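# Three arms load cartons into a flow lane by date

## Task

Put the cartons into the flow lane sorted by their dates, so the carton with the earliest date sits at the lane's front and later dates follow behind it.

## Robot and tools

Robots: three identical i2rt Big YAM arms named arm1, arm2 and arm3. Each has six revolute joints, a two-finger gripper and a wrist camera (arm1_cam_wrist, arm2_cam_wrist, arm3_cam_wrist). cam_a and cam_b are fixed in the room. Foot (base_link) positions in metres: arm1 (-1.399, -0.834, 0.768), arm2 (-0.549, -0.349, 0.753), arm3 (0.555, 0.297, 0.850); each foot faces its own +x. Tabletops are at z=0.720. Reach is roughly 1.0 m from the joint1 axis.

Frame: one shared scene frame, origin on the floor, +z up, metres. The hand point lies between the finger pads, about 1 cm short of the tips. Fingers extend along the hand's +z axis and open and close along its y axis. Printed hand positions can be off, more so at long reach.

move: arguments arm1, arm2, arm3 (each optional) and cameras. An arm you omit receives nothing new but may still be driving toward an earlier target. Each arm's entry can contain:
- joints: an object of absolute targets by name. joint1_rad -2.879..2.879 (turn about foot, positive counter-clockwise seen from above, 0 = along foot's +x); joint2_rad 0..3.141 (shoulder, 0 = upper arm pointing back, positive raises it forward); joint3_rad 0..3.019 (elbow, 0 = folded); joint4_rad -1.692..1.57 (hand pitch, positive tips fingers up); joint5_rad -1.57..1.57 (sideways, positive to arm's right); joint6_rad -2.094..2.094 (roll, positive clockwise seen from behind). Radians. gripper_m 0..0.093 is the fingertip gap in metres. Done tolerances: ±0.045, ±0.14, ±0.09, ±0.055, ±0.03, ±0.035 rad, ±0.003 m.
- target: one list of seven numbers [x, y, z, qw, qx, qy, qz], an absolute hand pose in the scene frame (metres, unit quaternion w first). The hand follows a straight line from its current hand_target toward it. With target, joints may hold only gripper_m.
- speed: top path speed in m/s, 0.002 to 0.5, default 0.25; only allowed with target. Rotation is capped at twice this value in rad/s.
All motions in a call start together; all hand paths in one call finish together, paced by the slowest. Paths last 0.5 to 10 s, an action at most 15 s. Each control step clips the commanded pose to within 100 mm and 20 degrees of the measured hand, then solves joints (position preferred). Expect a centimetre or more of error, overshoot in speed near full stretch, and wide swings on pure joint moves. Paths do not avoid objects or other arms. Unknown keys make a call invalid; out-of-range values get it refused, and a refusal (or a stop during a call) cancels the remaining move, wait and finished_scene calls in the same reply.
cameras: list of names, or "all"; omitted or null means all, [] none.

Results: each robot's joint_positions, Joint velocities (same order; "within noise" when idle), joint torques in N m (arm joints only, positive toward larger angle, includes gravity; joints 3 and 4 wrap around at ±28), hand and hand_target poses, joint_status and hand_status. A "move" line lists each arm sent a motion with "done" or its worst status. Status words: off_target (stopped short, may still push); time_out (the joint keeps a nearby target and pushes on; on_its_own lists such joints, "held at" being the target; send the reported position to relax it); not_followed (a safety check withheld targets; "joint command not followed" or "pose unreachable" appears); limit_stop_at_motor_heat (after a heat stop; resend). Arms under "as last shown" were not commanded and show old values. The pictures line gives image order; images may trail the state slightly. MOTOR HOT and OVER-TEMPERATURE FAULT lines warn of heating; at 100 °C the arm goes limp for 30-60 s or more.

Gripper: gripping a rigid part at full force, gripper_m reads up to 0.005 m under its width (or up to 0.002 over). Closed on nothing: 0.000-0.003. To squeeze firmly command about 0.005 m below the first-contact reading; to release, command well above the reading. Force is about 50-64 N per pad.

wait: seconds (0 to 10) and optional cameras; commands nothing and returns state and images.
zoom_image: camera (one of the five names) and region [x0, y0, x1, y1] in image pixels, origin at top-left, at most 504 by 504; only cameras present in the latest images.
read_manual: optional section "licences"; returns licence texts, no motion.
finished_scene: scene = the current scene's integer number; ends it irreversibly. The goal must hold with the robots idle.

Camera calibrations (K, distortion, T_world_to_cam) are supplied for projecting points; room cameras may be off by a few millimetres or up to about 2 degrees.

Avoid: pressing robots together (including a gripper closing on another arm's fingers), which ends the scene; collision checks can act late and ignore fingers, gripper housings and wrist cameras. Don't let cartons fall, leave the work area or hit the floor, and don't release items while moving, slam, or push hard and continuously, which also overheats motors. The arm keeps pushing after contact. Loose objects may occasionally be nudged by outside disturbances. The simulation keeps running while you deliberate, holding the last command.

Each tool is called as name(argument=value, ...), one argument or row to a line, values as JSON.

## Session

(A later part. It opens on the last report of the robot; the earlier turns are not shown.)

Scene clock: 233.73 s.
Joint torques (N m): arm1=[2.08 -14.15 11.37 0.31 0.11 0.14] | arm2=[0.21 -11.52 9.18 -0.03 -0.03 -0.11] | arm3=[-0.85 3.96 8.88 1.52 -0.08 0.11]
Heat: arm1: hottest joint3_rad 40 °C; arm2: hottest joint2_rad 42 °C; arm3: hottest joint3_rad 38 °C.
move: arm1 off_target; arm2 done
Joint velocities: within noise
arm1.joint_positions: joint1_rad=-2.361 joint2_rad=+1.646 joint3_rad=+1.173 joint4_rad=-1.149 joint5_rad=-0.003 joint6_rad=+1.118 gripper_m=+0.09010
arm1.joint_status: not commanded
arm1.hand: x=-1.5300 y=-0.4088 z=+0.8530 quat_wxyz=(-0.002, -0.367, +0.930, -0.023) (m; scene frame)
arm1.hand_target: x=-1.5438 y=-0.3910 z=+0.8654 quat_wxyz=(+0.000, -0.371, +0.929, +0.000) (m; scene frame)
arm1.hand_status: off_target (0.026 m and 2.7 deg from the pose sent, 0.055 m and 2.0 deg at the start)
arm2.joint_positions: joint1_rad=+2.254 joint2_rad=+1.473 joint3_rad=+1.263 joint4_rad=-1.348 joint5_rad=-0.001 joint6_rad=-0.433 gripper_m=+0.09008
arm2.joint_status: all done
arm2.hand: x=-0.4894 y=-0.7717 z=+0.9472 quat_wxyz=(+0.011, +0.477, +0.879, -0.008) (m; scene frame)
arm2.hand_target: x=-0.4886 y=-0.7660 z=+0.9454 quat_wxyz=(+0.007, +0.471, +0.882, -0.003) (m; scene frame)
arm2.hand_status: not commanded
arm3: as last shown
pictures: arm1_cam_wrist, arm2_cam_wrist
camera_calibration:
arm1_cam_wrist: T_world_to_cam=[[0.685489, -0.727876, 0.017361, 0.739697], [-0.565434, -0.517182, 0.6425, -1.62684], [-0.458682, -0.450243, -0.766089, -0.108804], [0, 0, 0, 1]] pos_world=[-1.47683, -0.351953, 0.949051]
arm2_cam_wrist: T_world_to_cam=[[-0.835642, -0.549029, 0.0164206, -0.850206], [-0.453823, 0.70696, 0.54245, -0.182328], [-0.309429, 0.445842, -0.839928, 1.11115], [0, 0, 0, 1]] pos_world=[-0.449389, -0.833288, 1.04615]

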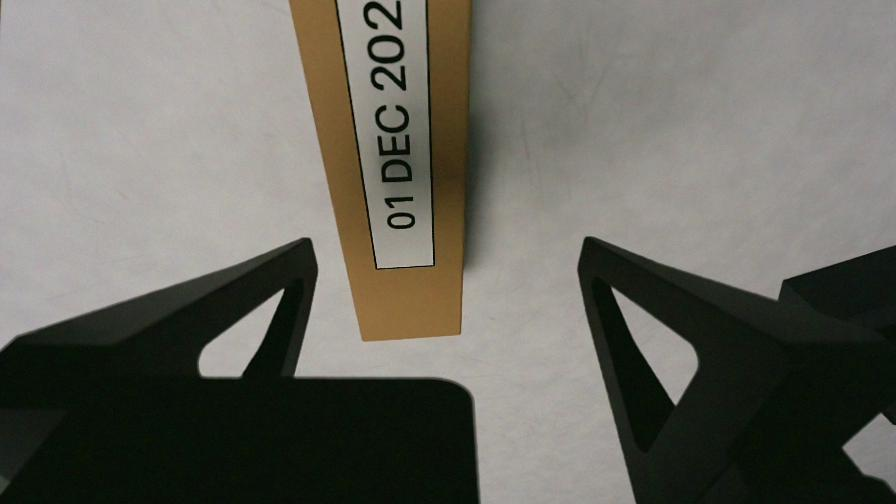

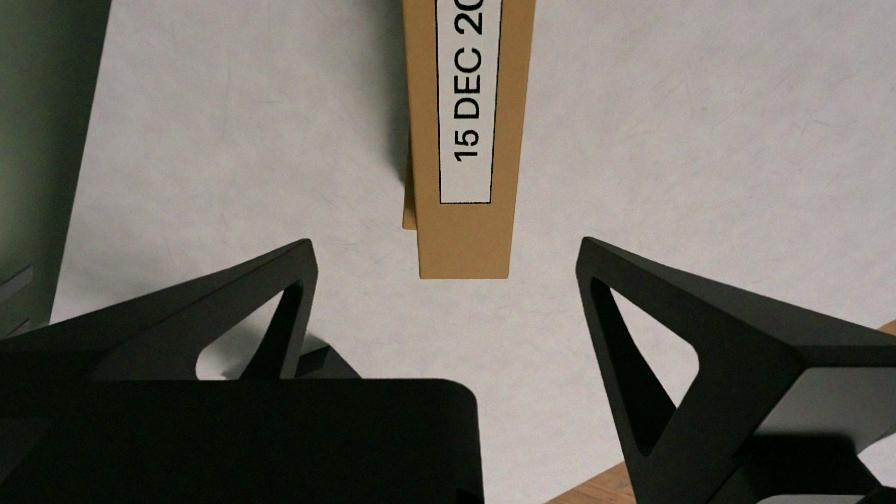

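move(
  arm1={"target": [-1.554, -0.370, 0.865, 0, -0.3705, 0.9288, 0], "speed": 0.15},
  cameras=["arm1_cam_wrist"],
)

Scene clock: 246.97 s.
Joint torques (N m): arm1=[2.02 -14.92 11.34 -0.21 0.12 0.13] | arm2=[0.26 -11.46 9.17 -0.03 -0.03 -0.11] | arm3=[-0.91 4.01 8.87 1.55 -0.07 0.11]
Heat: arm1: hottest joint3_rad 41 °C; arm2: hottest joint2_rad 42 °C; arm3: hottest joint3_rad 38 °C.
move: arm1 off_target
Joint velocities: within noise
arm1.joint_positions: joint1_rad=-2.355 joint2_rad=+1.697 joint3_rad=+1.241 joint4_rad=-1.149 joint5_rad=-0.003 joint6_rad=+1.125 gripper_m=+0.09010
arm1.joint_status: not commanded
arm1.hand: x=-1.5404 y=-0.3847 z=+0.8536 quat_wxyz=(-0.001, -0.367, +0.930, -0.015) (m; scene frame)
arm1.hand_target: x=-1.5538 y=-0.3708 z=+0.8652 quat_wxyz=(+0.000, -0.370, +0.929, +0.000) (m; scene frame)
arm1.hand_status: off_target (0.023 m and 1.7 deg from the pose sent, 0.047 m and 2.7 deg at the start)
arm2, arm3: as last shown
arm2.hand_target: x=-0.4886 y=-0.7661 z=+0.9454 quat_wxyz=(+0.007, +0.471, +0.882, -0.003) (m; scene frame)
pictures: arm1_cam_wrist
camera_calibration:
arm1_cam_wrist: T_world_to_cam=[[0.685312, -0.728248, 0.00174571, 0.777286], [-0.562449, -0.527763, 0.636488, -1.61502], [-0.462599, -0.437175, -0.771285, -0.0989592], [0, 0, 0, 1]] pos_world=[-1.48683, -0.329556, 0.950261]

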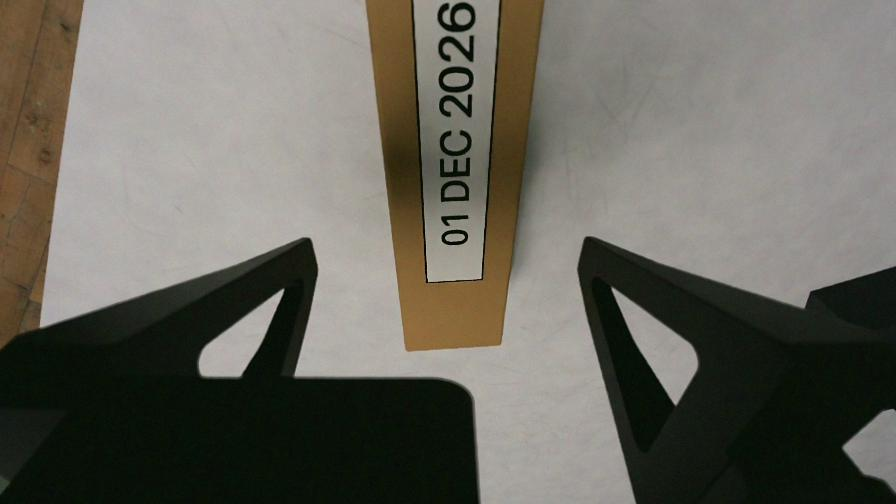

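move(
  arm1={"target": [-1.552, -0.373, 0.7665, 0, -0.3705, 0.9288, 0], "speed": 0.12},
  cameras=["arm1_cam_wrist"],
)

Scene clock: 251.80 s.
Joint torques (N m): arm1=[1.9 -16.21 7.09 0.5 0.13 0.11] | arm2=[0.21 -11.46 9.18 -0.03 -0.04 -0.11] | arm3=[-0.73 3.96 8.87 1.48 -0.05 0.11]
Heat: arm1: hottest joint3_rad 41 °C; arm2: hottest joint2_rad 42 °C; arm3: hottest joint3_rad 38 °C.
move: arm1 done
Joint velocities: within noise
arm1.joint_positions: joint1_rad=-2.355 joint2_rad=+1.829 joint3_rad=+1.166 joint4_rad=-0.921 joint5_rad=-0.003 joint6_rad=+1.125 gripper_m=+0.09010
arm1.joint_status: not commanded
arm1.hand: x=-1.5433 y=-0.3746 z=+0.7679 quat_wxyz=(+0.000, -0.366, +0.930, -0.005) (m; scene frame)
arm1.hand_target: x=-1.5519 y=-0.3731 z=+0.7665 quat_wxyz=(+0.000, -0.370, +0.929, +0.000) (m; scene frame)
arm1.hand_status: done (0.009 m and 0.7 deg from the pose sent, 0.089 m and 1.7 deg at the start)
arm2, arm3: as last shown
pictures: arm1_cam_wrist
camera_calibration:
arm1_cam_wrist: T_world_to_cam=[[0.684795, -0.728565, -0.0157321, 0.799309], [-0.559144, -0.539152, 0.629819, -1.5507], [-0.467347, -0.422501, -0.776582, -0.159628], [0, 0, 0, 1]] pos_world=[-1.48903, -0.321158, 0.865272]

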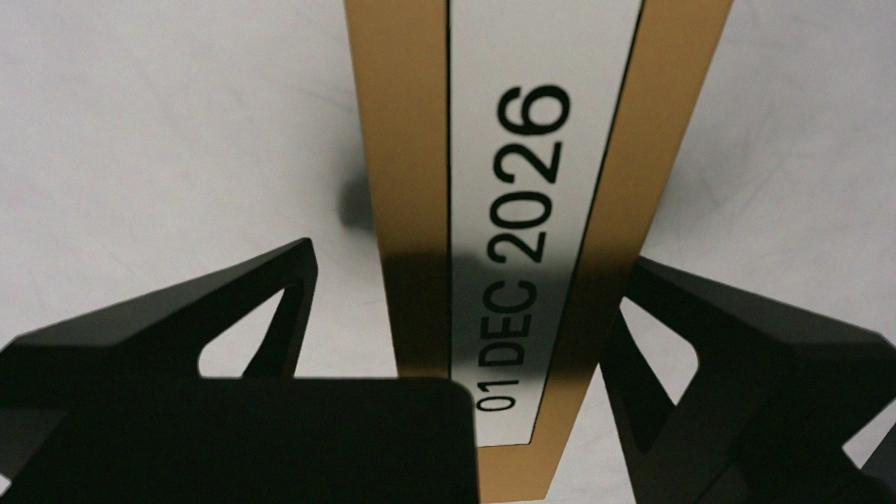

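move(
  arm1={"target": [-1.5416, -0.384, 0.7665, 0, -0.3705, 0.9288, 0], "speed": 0.1},
  cameras=["arm1_cam_wrist"],
)

Scene clock: 261.07 s.
Joint torques (N m): arm1=[0.97 -17.55 6.67 0.43 0.14 -0.02] | arm2=[0.26 -11.46 9.18 -0.03 -0.03 -0.11] | arm3=[-0.73 3.72 8.9 1.5 -0.05 0.1]
Heat: arm1: hottest joint3_rad 41 °C; arm2: hottest joint2_rad 41 °C; arm3: hottest joint3_rad 38 °C.
move: arm1 done
Joint velocities: within noise
arm1.joint_positions: joint1_rad=-2.355 joint2_rad=+1.823 joint3_rad=+1.125 joint4_rad=-0.906 joint5_rad=-0.003 joint6_rad=+1.125 gripper_m=+0.09010
arm1.joint_status: not commanded
arm1.hand: x=-1.5387 y=-0.3890 z=+0.7588 quat_wxyz=(-0.001, -0.366, +0.930, -0.014) (m; scene frame)
arm1.hand_target: x=-1.5416 y=-0.3840 z=+0.7666 quat_wxyz=(+0.000, -0.370, +0.929, +0.000) (m; scene frame)
arm1.hand_status: done (0.010 m and 1.7 deg from the pose sent, 0.010 m and 0.7 deg at the start)
arm2, arm3: as last shown
pictures: arm1_cam_wrist
camera_calibration:
arm1_cam_wrist: T_world_to_cam=[[0.684798, -0.728732, 0.00138252, 0.772473], [-0.562739, -0.527605, 0.636362, -1.55628], [-0.463008, -0.436558, -0.771389, -0.173358], [0, 0, 0, 1]] pos_world=[-1.48503, -0.333855, 0.855561]

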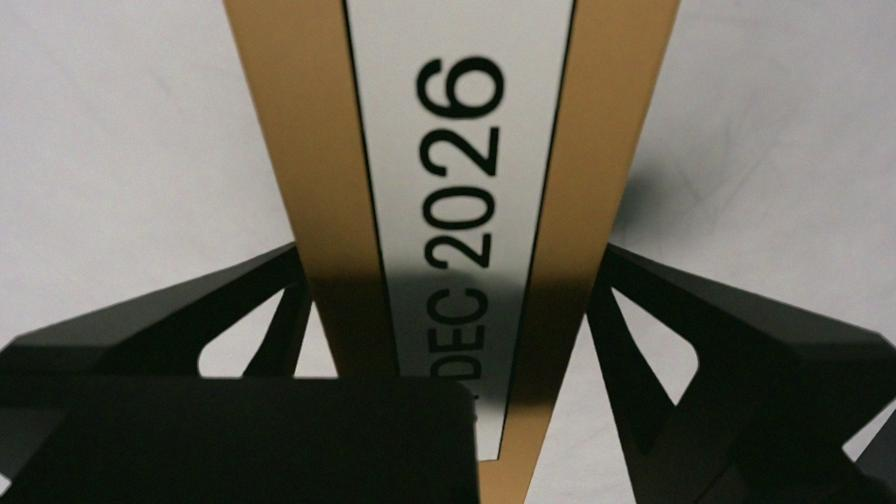

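move(
  arm1={"joints": {"gripper_m": 0.052}},
  cameras=["arm1_cam_wrist"],
)

Scene clock: 263.40 s.
Joint torques (N m): arm1=[0.97 -17.49 6.68 0.42 0.16 -0.01] | arm2=[0.26 -11.46 9.17 -0.02 -0.03 -0.11] | arm3=[-0.62 3.84 8.8 1.48 -0.05 0.11]
Heat: arm1: hottest joint3_rad 41 °C; arm2: hottest joint2_rad 41 °C; arm3: hottest joint3_rad 38 °C.
move: arm1 off_target
Joint velocities: within noise
arm1.joint_positions: joint1_rad=-2.355 joint2_rad=+1.821 joint3_rad=+1.125 joint4_rad=-0.905 joint5_rad=-0.004 joint6_rad=+1.124 gripper_m=+0.06056
arm1.joint_status: gripper_m off_target (ended at +0.06059, target +0.05200)
arm1.hand: x=-1.5389 y=-0.3885 z=+0.7595 quat_wxyz=(-0.001, -0.367, +0.930, -0.013) (m; scene frame)
arm1.hand_target: x=-1.5416 y=-0.3840 z=+0.7667 quat_wxyz=(+0.000, -0.370, +0.929, +0.000) (m; scene frame)
arm1.hand_status: not commanded
arm2, arm3: as last shown
pictures: arm1_cam_wrist
camera_calibration:
arm1_cam_wrist: T_world_to_cam=[[0.685889, -0.727705, -0.00150605, 0.777262], [-0.561127, -0.530198, 0.635631, -1.55452], [-0.46335, -0.435127, -0.771992, -0.172294], [0, 0, 0, 1]] pos_world=[-1.48523, -0.333557, 0.856263]

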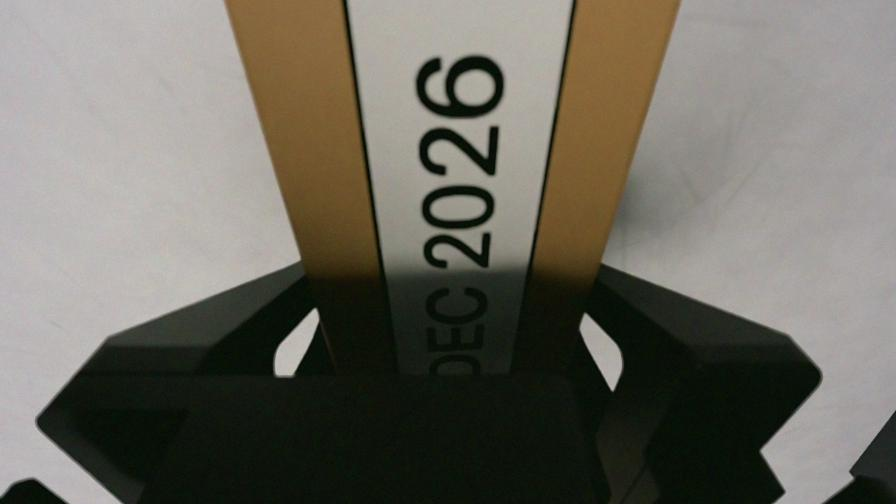

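move(
  arm1={"target": [-1.5416, -0.384, 0.92, 0, -0.3705, 0.9288, 0], "speed": 0.15},
  arm2={"target": [-0.481, -0.799, 0.90, 0, 0.477, 0.879, 0], "speed": 0.15},
  cameras=["arm1_cam_wrist", "arm2_cam_wrist", "cam_a"],
)

Scene clock: 282.30 s.
Joint torques (N m): arm1=[0.79 -16.85 12.72 -0.36 0.16 -0.01] | arm2=[0.56 -11.11 10.15 0.7 0.02 0.08] | arm3=[-0.62 3.96 8.85 1.43 -0.06 0.12]
Heat: arm1: hottest joint2_rad 41 °C; arm2: hottest joint2_rad 41 °C; arm3: hottest joint3_rad 38 °C.
move: arm1 off_target; arm2 done
Joint velocities: within noise
arm1.joint_positions: joint1_rad=-2.355 joint2_rad=+1.635 joint3_rad=+1.263 joint4_rad=-1.273 joint5_rad=-0.004 joint6_rad=+1.124 gripper_m=+0.06057
arm1.joint_status: not commanded
arm1.hand: x=-1.5346 y=-0.4040 z=+0.8895 quat_wxyz=(-0.002, -0.367, +0.930, -0.035) (m; scene frame)
arm1.hand_target: x=-1.5410 y=-0.3856 z=+0.9201 quat_wxyz=(+0.000, -0.370, +0.929, +0.000) (m; scene frame)
arm1.hand_status: off_target (0.037 m and 4.0 deg from the pose sent, 0.161 m and 1.5 deg at the start)
arm2.joint_positions: joint1_rad=+2.257 joint2_rad=+1.575 joint3_rad=+1.263 joint4_rad=-1.271 joint5_rad=+0.006 joint6_rad=-0.432 gripper_m=+0.09008
arm2.joint_status: not commanded
arm2.hand: x=-0.4855 y=-0.7945 z=+0.9045 quat_wxyz=(+0.001, +0.476, +0.879, +0.001) (m; scene frame)
arm2.hand_target: x=-0.4809 y=-0.7989 z=+0.9000 quat_wxyz=(+0.000, +0.477, +0.879, +0.000) (m; scene frame)
arm2.hand_status: done (0.008 m and 0.2 deg from the pose sent, 0.055 m and 1.6 deg at the start)
arm3: as last shown
pictures: arm1_cam_wrist, arm2_cam_wrist, cam_a
camera_calibration:
arm1_cam_wrist: T_world_to_cam=[[0.685532, -0.727035, 0.0382825, 0.727496], [-0.569772, -0.503028, 0.649864, -1.65786], [-0.453217, -0.467315, -0.759086, -0.0856277], [0, 0, 0, 1]] pos_world=[-1.48213, -0.345051, 0.984536]
arm2_cam_wrist: T_world_to_cam=[[-0.834604, -0.550738, 0.011187, -0.85489], [-0.449297, 0.692346, 0.564614, -0.17075], [-0.318699, 0.466202, -0.82528, 1.08508], [0, 0, 0, 1]] pos_world=[-0.444398, -0.858468, 1.00146]

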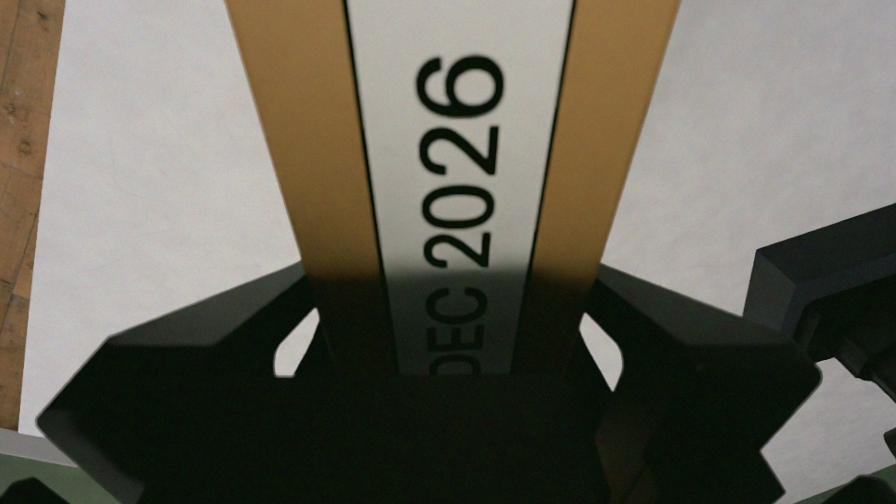

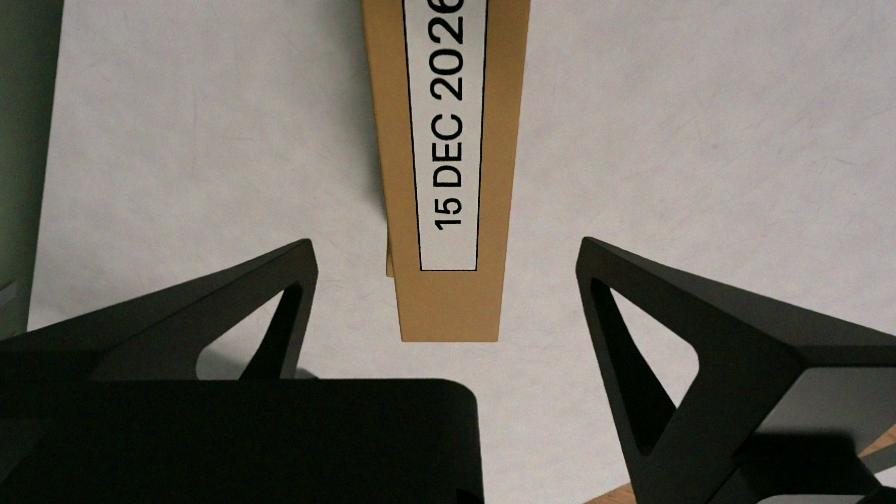

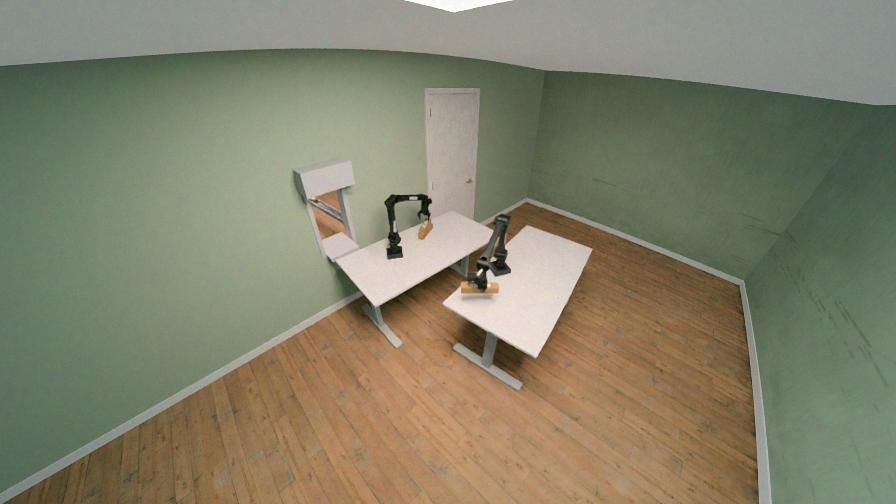

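move(
  arm2={"target": [-0.473, -0.812, 0.81, 0, 0.477, 0.879, 0], "speed": 0.12},
  cameras=["arm2_cam_wrist"],
)

Scene clock: 287.23 s.
Joint torques (N m): arm1=[0.85 -16.79 12.74 -0.38 0.16 -0.01] | arm2=[0.79 -12.51 7.99 0.76 0.01 0.07] | arm3=[-0.85 4.01 8.79 1.51 -0.07 0.11]
Heat: arm1: hottest joint2_rad 41 °C; arm2: hottest joint2_rad 41 °C; arm3: hottest joint3_rad 38 °C.
move: arm2 off_target
Joint velocities: within noise
arm1.joint_positions: joint1_rad=-2.355 joint2_rad=+1.635 joint3_rad=+1.263 joint4_rad=-1.274 joint5_rad=-0.004 joint6_rad=+1.124 gripper_m=+0.06057
arm1.joint_status: not commanded
arm1.hand: x=-1.5345 y=-0.4042 z=+0.8895 quat_wxyz=(-0.003, -0.367, +0.930, -0.035) (m; scene frame)
arm1.hand_target: x=-1.5410 y=-0.3857 z=+0.9201 quat_wxyz=(+0.000, -0.370, +0.929, +0.000) (m; scene frame)
arm1.hand_status: not commanded
arm2.joint_positions: joint1_rad=+2.265 joint2_rad=+1.705 joint3_rad=+1.189 joint4_rad=-1.050 joint5_rad=+0.006 joint6_rad=-0.421 gripper_m=+0.09008
arm2.joint_status: not commanded
arm2.hand: x=-0.4777 y=-0.8160 z=+0.8212 quat_wxyz=(+0.006, +0.477, +0.879, -0.006) (m; scene frame)
arm2.hand_target: x=-0.4731 y=-0.8118 z=+0.8103 quat_wxyz=(+0.000, +0.477, +0.879, +0.000) (m; scene frame)
arm2.hand_status: off_target (0.013 m and 1.0 deg from the pose sent, 0.097 m and 0.2 deg at the start)
arm3.joint_positions: joint1_rad=-0.332 joint2_rad=+0.538 joint3_rad=+1.483 joint4_rad=-1.091 joint5_rad=+0.003 joint6_rad=-0.005 gripper_m=+0.09400
arm3.joint_status: not commanded
arm3.hand: x=+0.3787 y=+0.2021 z=+1.5063 quat_wxyz=(-0.161, -0.733, -0.189, +0.633) (m; scene frame)
arm3.hand_target: x=+0.3773 y=+0.2034 z=+1.5049 quat_wxyz=(-0.159, -0.738, -0.185, +0.630) (m; scene frame)
arm3.hand_status: not commanded
pictures: arm2_cam_wrist
camera_calibration:
arm2_cam_wrist: T_world_to_cam=[[-0.836189, -0.548132, 0.0184218, -0.863816], [-0.448726, 0.703083, 0.551651, -0.0856832], [-0.31533, 0.453018, -0.833872, 1.02675], [0, 0, 0, 1]] pos_world=[-0.436995, -0.878381, 0.919361]

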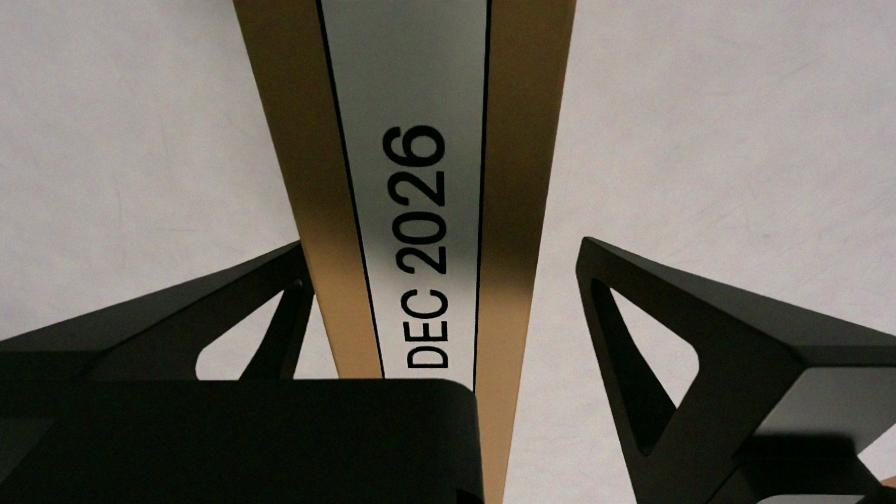

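move(
  arm2={"target": [-0.4666, -0.8065, 0.798, 0, 0.477, 0.879, 0], "speed": 0.1},
  cameras=["arm2_cam_wrist"],
)

Scene clock: 292.90 s.
Joint torques (N m): arm1=[0.79 -16.79 12.72 -0.38 0.17 -0.02] | arm2=[0.62 -11.93 7.64 0.8 0.01 0.11] | arm3=[-0.73 4.07 8.9 1.5 -0.06 0.1]
Heat: arm1: hottest joint3_rad 42 °C; arm2: hottest joint2_rad 41 °C; arm3: hottest joint3_rad 38 °C.
move: arm2 off_target
Joint velocities: within noise
arm1, arm3: as last shown
arm2.joint_positions: joint1_rad=+2.281 joint2_rad=+1.708 joint3_rad=+1.164 joint4_rad=-1.016 joint5_rad=+0.006 joint6_rad=-0.406 gripper_m=+0.09008
arm2.joint_status: not commanded
arm2.hand: x=-0.4705 y=-0.8123 z=+0.8119 quat_wxyz=(+0.008, +0.477, +0.879, -0.009) (m; scene frame)
arm2.hand_target: x=-0.4669 y=-0.8063 z=+0.7984 quat_wxyz=(+0.000, +0.477, +0.879, +0.000) (m; scene frame)
arm2.hand_status: off_target (0.016 m and 1.4 deg from the pose sent, 0.027 m and 1.0 deg at the start)
pictures: arm2_cam_wrist
camera_calibration:
arm2_cam_wrist: T_world_to_cam=[[-0.835636, -0.548882, 0.0209864, -0.858058], [-0.450121, 0.706177, 0.546539, -0.0739174], [-0.314806, 0.447262, -0.83717, 1.01778], [0, 0, 0, 1]] pos_world=[-0.429895, -0.873987, 0.910459]

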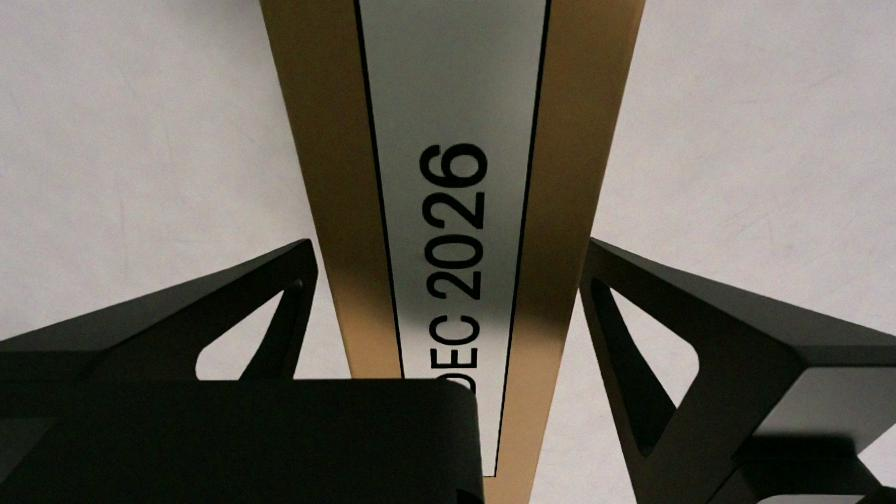

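move(
  arm2={"joints": {"gripper_m": 0.052}},
  cameras=["arm2_cam_wrist"],
)

Scene clock: 295.33 s.
Joint torques (N m): arm1=[0.79 -16.79 12.74 -0.36 0.17 -0.01] | arm2=[0.67 -11.93 7.65 0.72 -0.09 0.09] | arm3=[-0.73 4.01 8.8 1.5 -0.06 0.11]
Heat: arm1: hottest joint3_rad 42 °C; arm2: hottest joint2_rad 41 °C; arm3: hottest joint3_rad 38 °C.
move: arm2 off_target
Joint velocities: within noise
arm1, arm3: as last shown
arm2.joint_positions: joint1_rad=+2.282 joint2_rad=+1.709 joint3_rad=+1.164 joint4_rad=-1.014 joint5_rad=+0.008 joint6_rad=-0.405 gripper_m=+0.06062
arm2.joint_status: gripper_m off_target (ended at +0.06065, target +0.05200)
arm2.hand: x=-0.4707 y=-0.8127 z=+0.8117 quat_wxyz=(+0.008, +0.477, +0.879, -0.010) (m; scene frame)
arm2.hand_target: x=-0.4667 y=-0.8063 z=+0.7983 quat_wxyz=(+0.000, +0.477, +0.879, +0.000) (m; scene frame)
arm2.hand_status: not commanded
pictures: arm2_cam_wrist
camera_calibration:
arm2_cam_wrist: T_world_to_cam=[[-0.835797, -0.548536, 0.0234884, -0.860265], [-0.448759, 0.707165, 0.546382, -0.072004], [-0.31632, 0.446124, -0.837207, 1.01613], [0, 0, 0, 1]] pos_world=[-0.429896, -0.874288, 0.91026]

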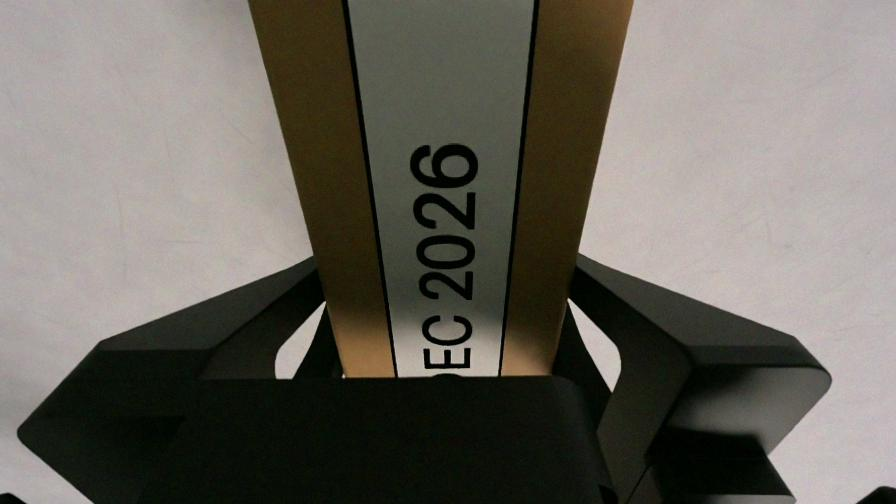

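move(
  arm1={"joints": {"joint1_rad": 2.655, "joint2_rad": 1.253, "joint3_rad": 1.296, "joint4_rad": -1.61, "joint5_rad": 0, "joint6_rad": 0.59}},
  arm2={"target": [-0.4667, -0.8063, 0.95, 0, 0.477, 0.879, 0], "speed": 0.15},
  cameras=["arm1_cam_wrist", "arm2_cam_wrist", "cam_a"],
)

Scene clock: 313.67 s.
Joint torques (N m): arm1=[2.43 -12.22 11.41 -0.27 0.14 -0.01] | arm2=[0.79 -13.1 15.09 -0.27 -0.12 0.09] | arm3=[-0.67 3.9 8.9 1.51 -0.06 0.11]
Heat: arm1: hottest joint3_rad 44 °C; arm2: hottest joint2_rad 42 °C; arm3: hottest joint3_rad 38 °C.
move: arm1 done; arm2 off_target
Joint velocities: within noise
arm1.joint_positions: joint1_rad=+2.643 joint2_rad=+1.279 joint3_rad=+1.263 joint4_rad=-1.600 joint5_rad=-0.001 joint6_rad=+0.594 gripper_m=+0.06056
arm1.joint_status: all done
arm1.hand: x=-1.1095 y=-0.6414 z=+1.0303 quat_wxyz=(+0.018, -0.002, -1.000, +0.010) (m; scene frame)
arm1.hand_target: x=-1.1102 y=-0.6370 z=+1.0514 quat_wxyz=(-0.003, +0.007, -1.000, -0.004) (m; scene frame)
arm1.hand_status: not commanded
arm2.joint_positions: joint1_rad=+2.282 joint2_rad=+1.585 joint3_rad=+1.321 joint4_rad=-1.385 joint5_rad=+0.008 joint6_rad=-0.403 gripper_m=+0.06062
arm2.joint_status: not commanded
arm2.hand: x=-0.4760 y=-0.7856 z=+0.9222 quat_wxyz=(-0.021, +0.477, +0.878, +0.025) (m; scene frame)
arm2.hand_target: x=-0.4671 y=-0.8044 z=+0.9501 quat_wxyz=(+0.000, +0.477, +0.879, +0.000) (m; scene frame)
arm2.hand_status: off_target (0.036 m and 3.7 deg from the pose sent, 0.138 m and 1.4 deg at the start)
arm3: as last shown
pictures: arm1_cam_wrist, arm2_cam_wrist, cam_a
camera_calibration:
arm1_cam_wrist: T_world_to_cam=[[-0.0000245999, -0.999983, -0.0057528, -0.632222], [-0.755958, -0.00374731, 0.65461, -1.51777], [-0.654621, 0.00436498, -0.755945, 0.178818], [0, 0, 0, 1]] pos_world=[-1.03033, -0.638679, 1.12509]
arm2_cam_wrist: T_world_to_cam=[[-0.836222, -0.548251, -0.0123562, -0.819319], [-0.439089, 0.655885, 0.614016, -0.252084], [-0.328531, 0.518879, -0.789197, 1.10191], [0, 0, 0, 1]] pos_world=[-0.433809, -0.855613, 1.01428]

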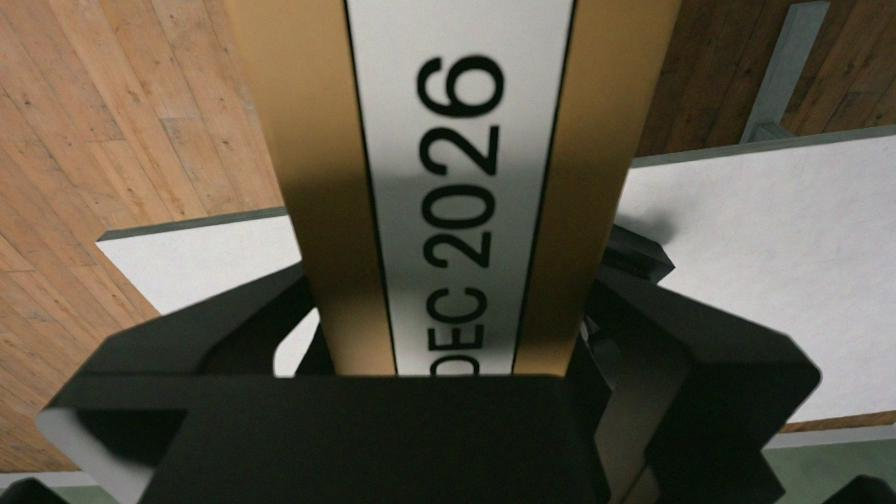

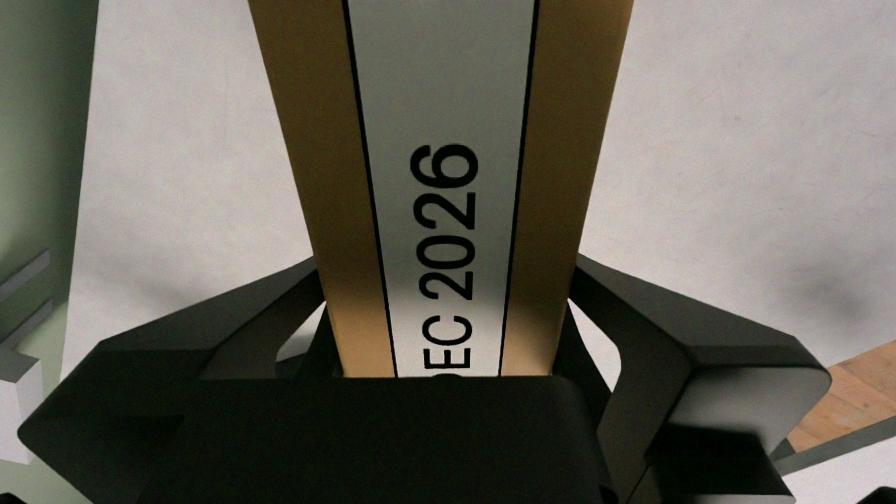

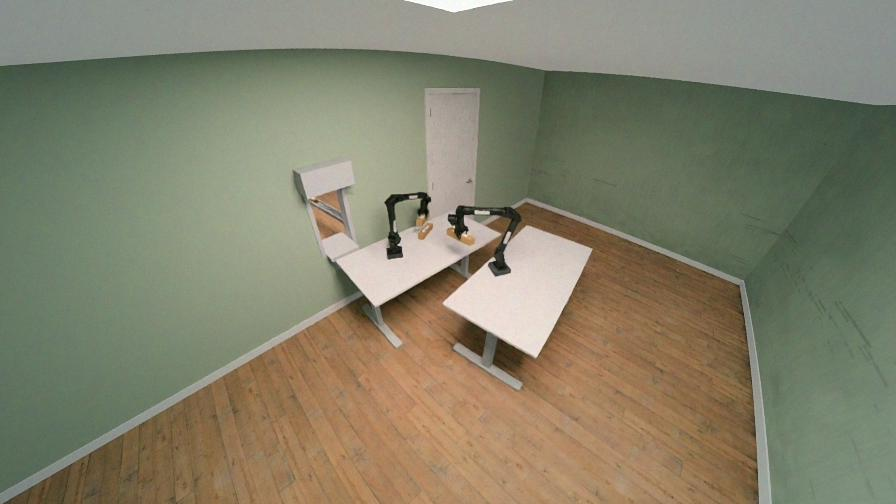

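move(
  arm1={"target": [-0.86, -0.465, 0.93, 0, 0, 1, 0], "speed": 0.2},
  arm2={"joints": {"joint1_rad": -0.56, "joint2_rad": 1.363, "joint3_rad": 1.252, "joint4_rad": -1.46, "joint5_rad": 0, "joint6_rad": 0}},
  cameras=["arm1_cam_wrist", "arm2_cam_wrist", "cam_a"],
)

Scene clock: 333.97 s.
Joint torques (N m): arm1=[1.85 -24.29 13.9 -0.36 0.22 0.13] | arm2=[-0.03 -9.58 10.13 0.35 -0.03 -0.02] | arm3=[-0.73 3.96 8.81 1.55 -0.05 0.12]
Heat: arm1: hottest joint3_rad 45 °C; arm2: hottest joint3_rad 48 °C; arm3: hottest joint3_rad 38 °C.
move: arm1 off_target; arm2 time_out
Joint velocities: within noise
arm1.joint_positions: joint1_rad=+2.643 joint2_rad=+2.110 joint3_rad=+1.981 joint4_rad=-1.516 joint5_rad=+0.000 joint6_rad=+0.594 gripper_m=+0.06056
arm1.joint_status: not commanded
arm1.hand: x=-0.8710 y=-0.4814 z=+0.8969 quat_wxyz=(+0.029, -0.002, -0.999, +0.018) (m; scene frame)
arm1.hand_target: x=-0.8619 y=-0.4662 z=+0.9302 quat_wxyz=(+0.000, +0.000, -1.000, -0.001) (m; scene frame)
arm1.hand_status: off_target (0.039 m and 4.0 deg from the pose sent, 0.322 m and 2.4 deg at the start)
arm2.joint_positions: joint1_rad=+1.623 joint2_rad=+1.369 joint3_rad=+1.264 joint4_rad=-1.451 joint5_rad=-0.004 joint6_rad=-0.018 gripper_m=+0.06065
arm2.joint_status: joint1_rad time_out (moved -0.659 of -2.842); the others done
arm2.on_its_own: joint1_rad is held at +1.623, not at your -0.560, since a time_out
arm2.hand: x=-0.7361 y=-0.6964 z=+0.9844 quat_wxyz=(+0.013, +0.852, +0.523, -0.004) (m; scene frame)
arm2.hand_target: x=-0.7361 y=-0.6964 z=+0.9844 quat_wxyz=(+0.013, +0.852, +0.523, -0.004) (m; scene frame)
arm2.hand_status: not commanded
arm3: as last shown
pictures: arm1_cam_wrist, arm2_cam_wrist, cam_a
joint command not followed: on one or more control steps a check withheld the commanded joint targets of the arm2 arm, and it was not sent them on those steps.
cause: the commanded joint targets, or the way to them, would bring a part of the robot too close to another arm (this arm's wrist (the part past joint 4) and the arm1 arm's wrist camera, at the place that arm is still heading or pushing toward).
camera_calibration:
arm1_cam_wrist: T_world_to_cam=[[0.000253773, -0.999935, 0.0114337, -0.488061], [-0.740787, 0.00749248, 0.671699, -1.24628], [-0.67174, -0.00864037, -0.740736, 0.19856], [0, 0, 0, 1]] pos_world=[-0.789722, -0.476976, 0.989785]
arm2_cam_wrist: T_world_to_cam=[[-0.89407, 0.447907, -0.00417879, -0.344084], [0.372635, 0.74893, 0.547948, 0.264467], [0.248559, 0.488346, -0.836502, 1.46945], [0, 0, 0, 1]] pos_world=[-0.771431, -0.761551, 1.08285]

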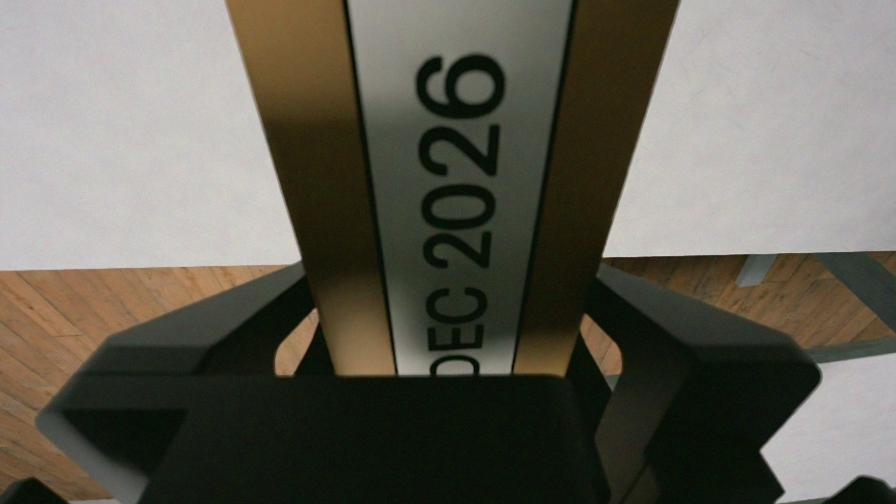

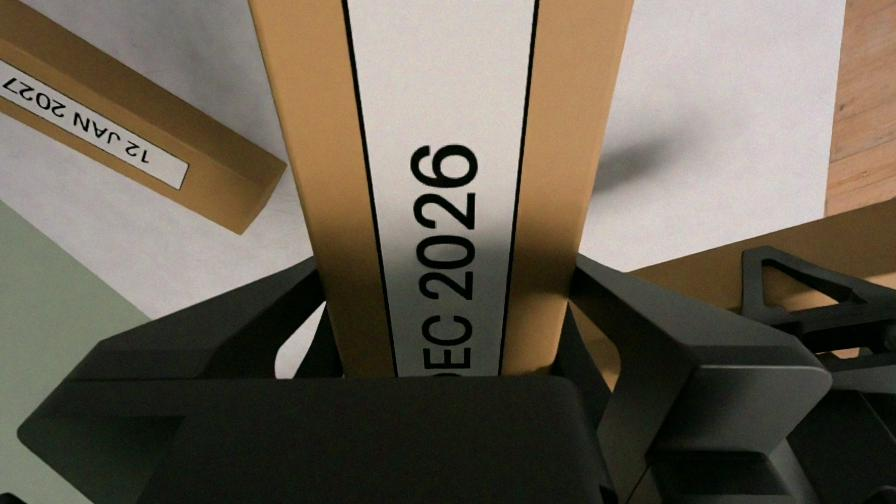

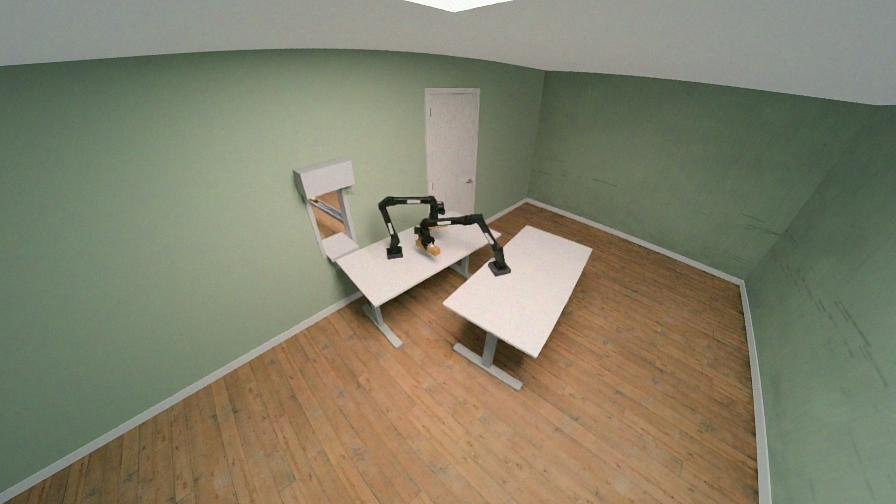

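move(
  arm1={"target": [-0.857, -0.455, 0.815, 0, 0, 1, 0], "speed": 0.12},
  arm2={"joints": {"joint1_rad": 1.95}},
  cameras=["arm1_cam_wrist", "arm2_cam_wrist", "cam_a"],
)

Scene clock: 357.50 s.
Joint torques (N m): arm1=[2.32 -25.35 9.33 0.38 0.22 0.14] | arm2=[-0.32 -9.52 10.11 0.35 0.02 -0.01] | arm3=[-0.67 4.13 8.85 1.55 -0.07 0.1]
Heat: arm1: hottest joint3_rad 46 °C; arm2: hottest joint3_rad 48 °C; arm3: hottest joint3_rad 38 °C.
move: arm1 off_target; arm2 done
Joint velocities: within noise
arm1.joint_positions: joint1_rad=+2.647 joint2_rad=+2.205 joint3_rad=+1.879 joint4_rad=-1.293 joint5_rad=+0.000 joint6_rad=+0.603 gripper_m=+0.06056
arm1.joint_status: not commanded
arm1.hand: x=-0.8593 y=-0.4695 z=+0.7984 quat_wxyz=(+0.018, -0.004, -1.000, +0.011) (m; scene frame)
arm1.hand_target: x=-0.8574 y=-0.4552 z=+0.8151 quat_wxyz=(+0.000, +0.000, -1.000, +0.000) (m; scene frame)
arm1.hand_status: off_target (0.022 m and 2.5 deg from the pose sent, 0.087 m and 4.0 deg at the start)
arm2.joint_positions: joint1_rad=+1.953 joint2_rad=+1.369 joint3_rad=+1.264 joint4_rad=-1.451 joint5_rad=-0.005 joint6_rad=-0.018 gripper_m=+0.06065
arm2.joint_status: all done
arm2.hand: x=-0.6122 y=-0.7376 z=+0.9861 quat_wxyz=(+0.014, +0.754, +0.656, -0.004) (m; scene frame)
arm2.hand_target: x=-0.6137 y=-0.7374 z=+0.9861 quat_wxyz=(+0.014, +0.755, +0.655, -0.005) (m; scene frame)
arm2.hand_status: not commanded
arm3: as last shown
pictures: arm1_cam_wrist, arm2_cam_wrist, cam_a
camera_calibration:
arm1_cam_wrist: T_world_to_cam=[[-0.00416559, -0.999987, -0.00292521, -0.467506], [-0.755408, 0.00122998, 0.655254, -1.17392], [-0.655242, 0.00493924, -0.755403, 0.165917], [0, 0, 0, 1]] pos_world=[-0.780021, -0.466876, 0.893183]
arm2_cam_wrist: T_world_to_cam=[[-0.991073, 0.133292, -0.00258438, -0.507839], [0.110399, 0.831415, 0.544574, 0.151885], [0.0747363, 0.539427, -0.838709, 1.39366], [0, 0, 0, 1]] pos_world=[-0.624231, -0.810364, 1.08485]

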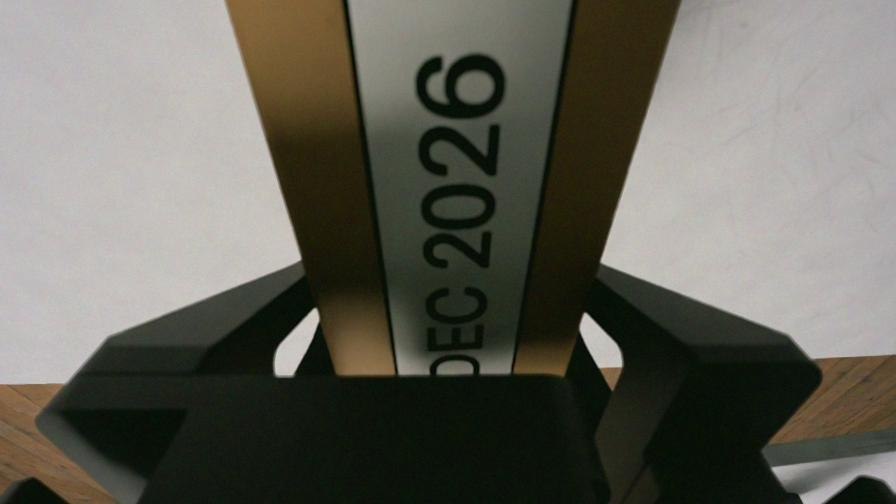

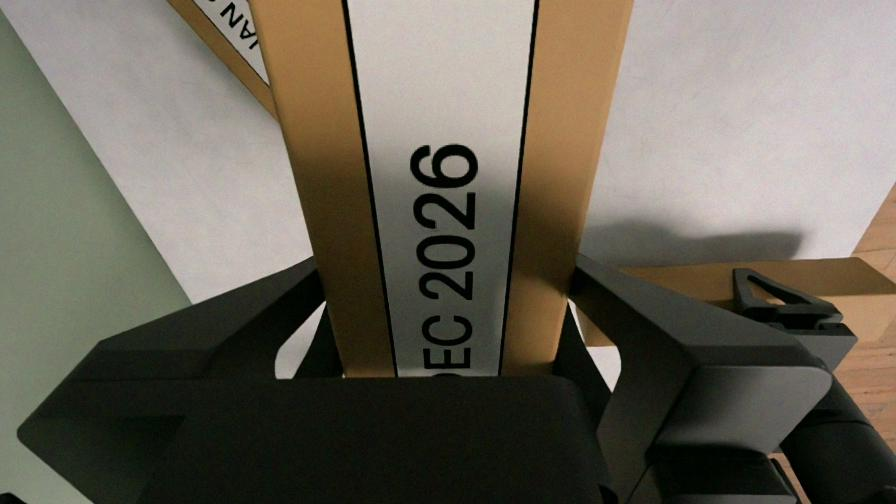

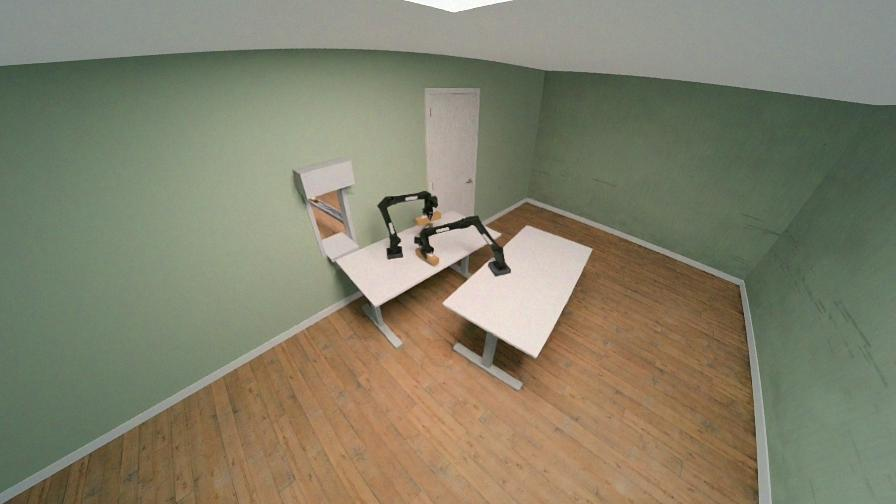

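move(
  arm1={"target": [-0.857, -0.455, 0.772, 0, 0, 1, 0], "speed": 0.08},
  cameras=["arm1_cam_wrist"],
)

Scene clock: 360.00 s.
Joint torques (N m): arm1=[2.08 -24.23 8.61 0.49 -0.01 0.09] | arm2=[-0.21 -9.52 10.1 0.34 0.02 -0.01] | arm3=[-0.62 3.96 8.83 1.55 -0.07 0.11]
Heat: arm1: hottest joint3_rad 46 °C; arm2: hottest joint3_rad 48 °C; arm3: hottest joint3_rad 38 °C.
move: arm1 off_target
Joint velocities: within noise
arm1.joint_positions: joint1_rad=+2.650 joint2_rad=+2.227 joint3_rad=+1.843 joint4_rad=-1.208 joint5_rad=+0.006 joint6_rad=+0.608 gripper_m=+0.06056
arm1.joint_status: not commanded
arm1.hand: x=-0.8559 y=-0.4662 z=+0.7707 quat_wxyz=(+0.006, -0.005, -1.000, +0.006) (m; scene frame)
arm1.hand_target: x=-0.8572 y=-0.4550 z=+0.7720 quat_wxyz=(+0.000, +0.000, -1.000, +0.000) (m; scene frame)
arm1.hand_status: off_target (0.011 m and 1.1 deg from the pose sent, 0.030 m and 2.5 deg at the start)
arm2, arm3: as last shown
pictures: arm1_cam_wrist
camera_calibration:
arm1_cam_wrist: T_world_to_cam=[[-0.00579739, -0.999899, -0.0129478, -0.457915], [-0.771641, -0.00376227, 0.636047, -1.15457], [-0.636032, 0.0136784, -0.771542, 0.180089], [0, 0, 0, 1]] pos_world=[-0.779024, -0.464676, 0.867375]

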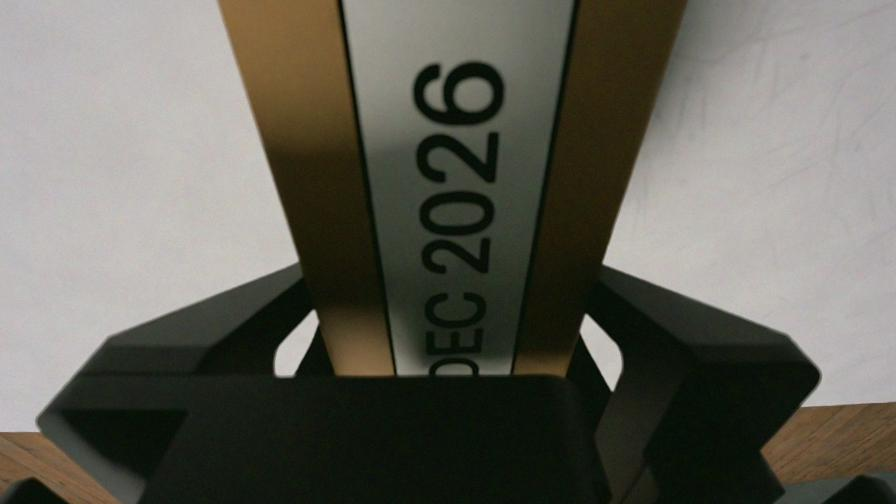

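move(
  arm1={"target": [-0.857, -0.457, 0.762, 0, 0, 1, 0], "speed": 0.05},
  cameras=["arm1_cam_wrist", "arm2_cam_wrist"],
)

Scene clock: 364.57 s.
Joint torques (N m): arm1=[1.9 -23.12 8.02 0.76 -0.02 0.04] | arm2=[-0.32 -9.58 10.11 0.35 0.02 -0.01] | arm3=[-0.79 3.84 8.85 1.48 -0.06 0.11]
Heat: arm1: hottest joint3_rad 45 °C; arm2: hottest joint3_rad 48 °C; arm3: hottest joint3_rad 38 °C.
move: arm1 off_target
Joint velocities: within noise
arm1.joint_positions: joint1_rad=+2.650 joint2_rad=+2.227 joint3_rad=+1.835 joint4_rad=-1.194 joint5_rad=+0.006 joint6_rad=+0.610 gripper_m=+0.06056
arm1.joint_status: not commanded
arm1.hand: x=-0.8554 y=-0.4659 z=+0.7681 quat_wxyz=(+0.003, -0.006, -1.000, +0.004) (m; scene frame)
arm1.hand_target: x=-0.8573 y=-0.4571 z=+0.7619 quat_wxyz=(+0.000, +0.000, -1.000, +0.000) (m; scene frame)
arm1.hand_status: off_target (0.011 m and 0.9 deg from the pose sent, 0.013 m and 1.1 deg at the start)
arm2, arm3: as last shown
pictures: arm1_cam_wrist, arm2_cam_wrist
camera_calibration:
arm1_cam_wrist: T_world_to_cam=[[-0.00799625, -0.999836, -0.0162734, -0.456948], [-0.775187, -0.00408229, 0.631718, -1.15247], [-0.631681, 0.0176663, -0.775027, 0.186667], [0, 0, 0, 1]] pos_world=[-0.779122, -0.464875, 0.865275]
arm2_cam_wrist: T_world_to_cam=[[-0.991073, 0.133292, -0.00258438, -0.507839], [0.110399, 0.831415, 0.544574, 0.151885], [0.0747363, 0.539427, -0.838709, 1.39366], [0, 0, 0, 1]] pos_world=[-0.624231, -0.810364, 1.08485]

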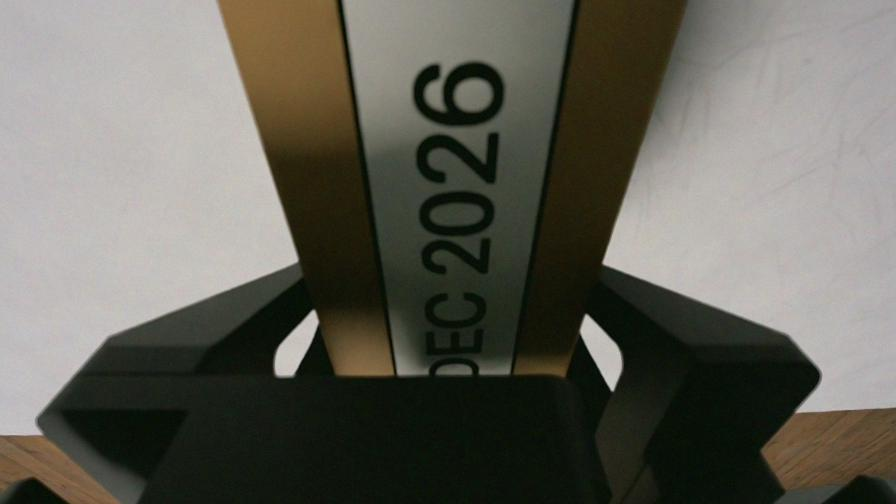

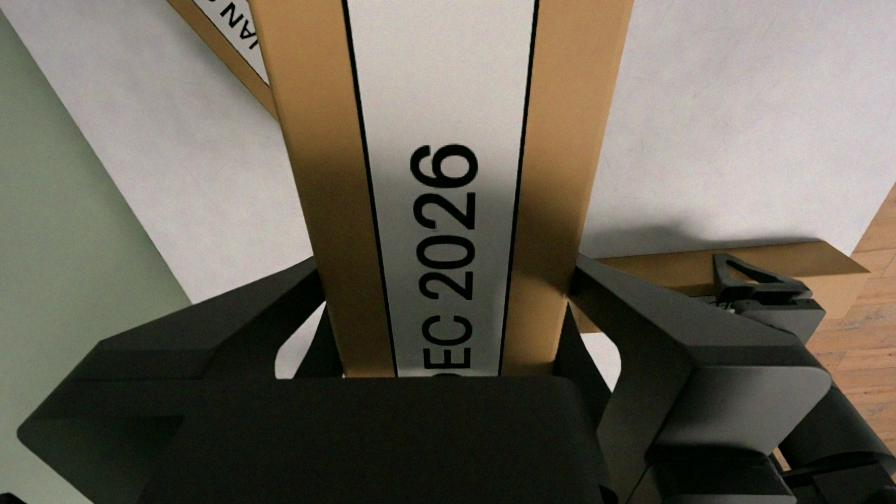

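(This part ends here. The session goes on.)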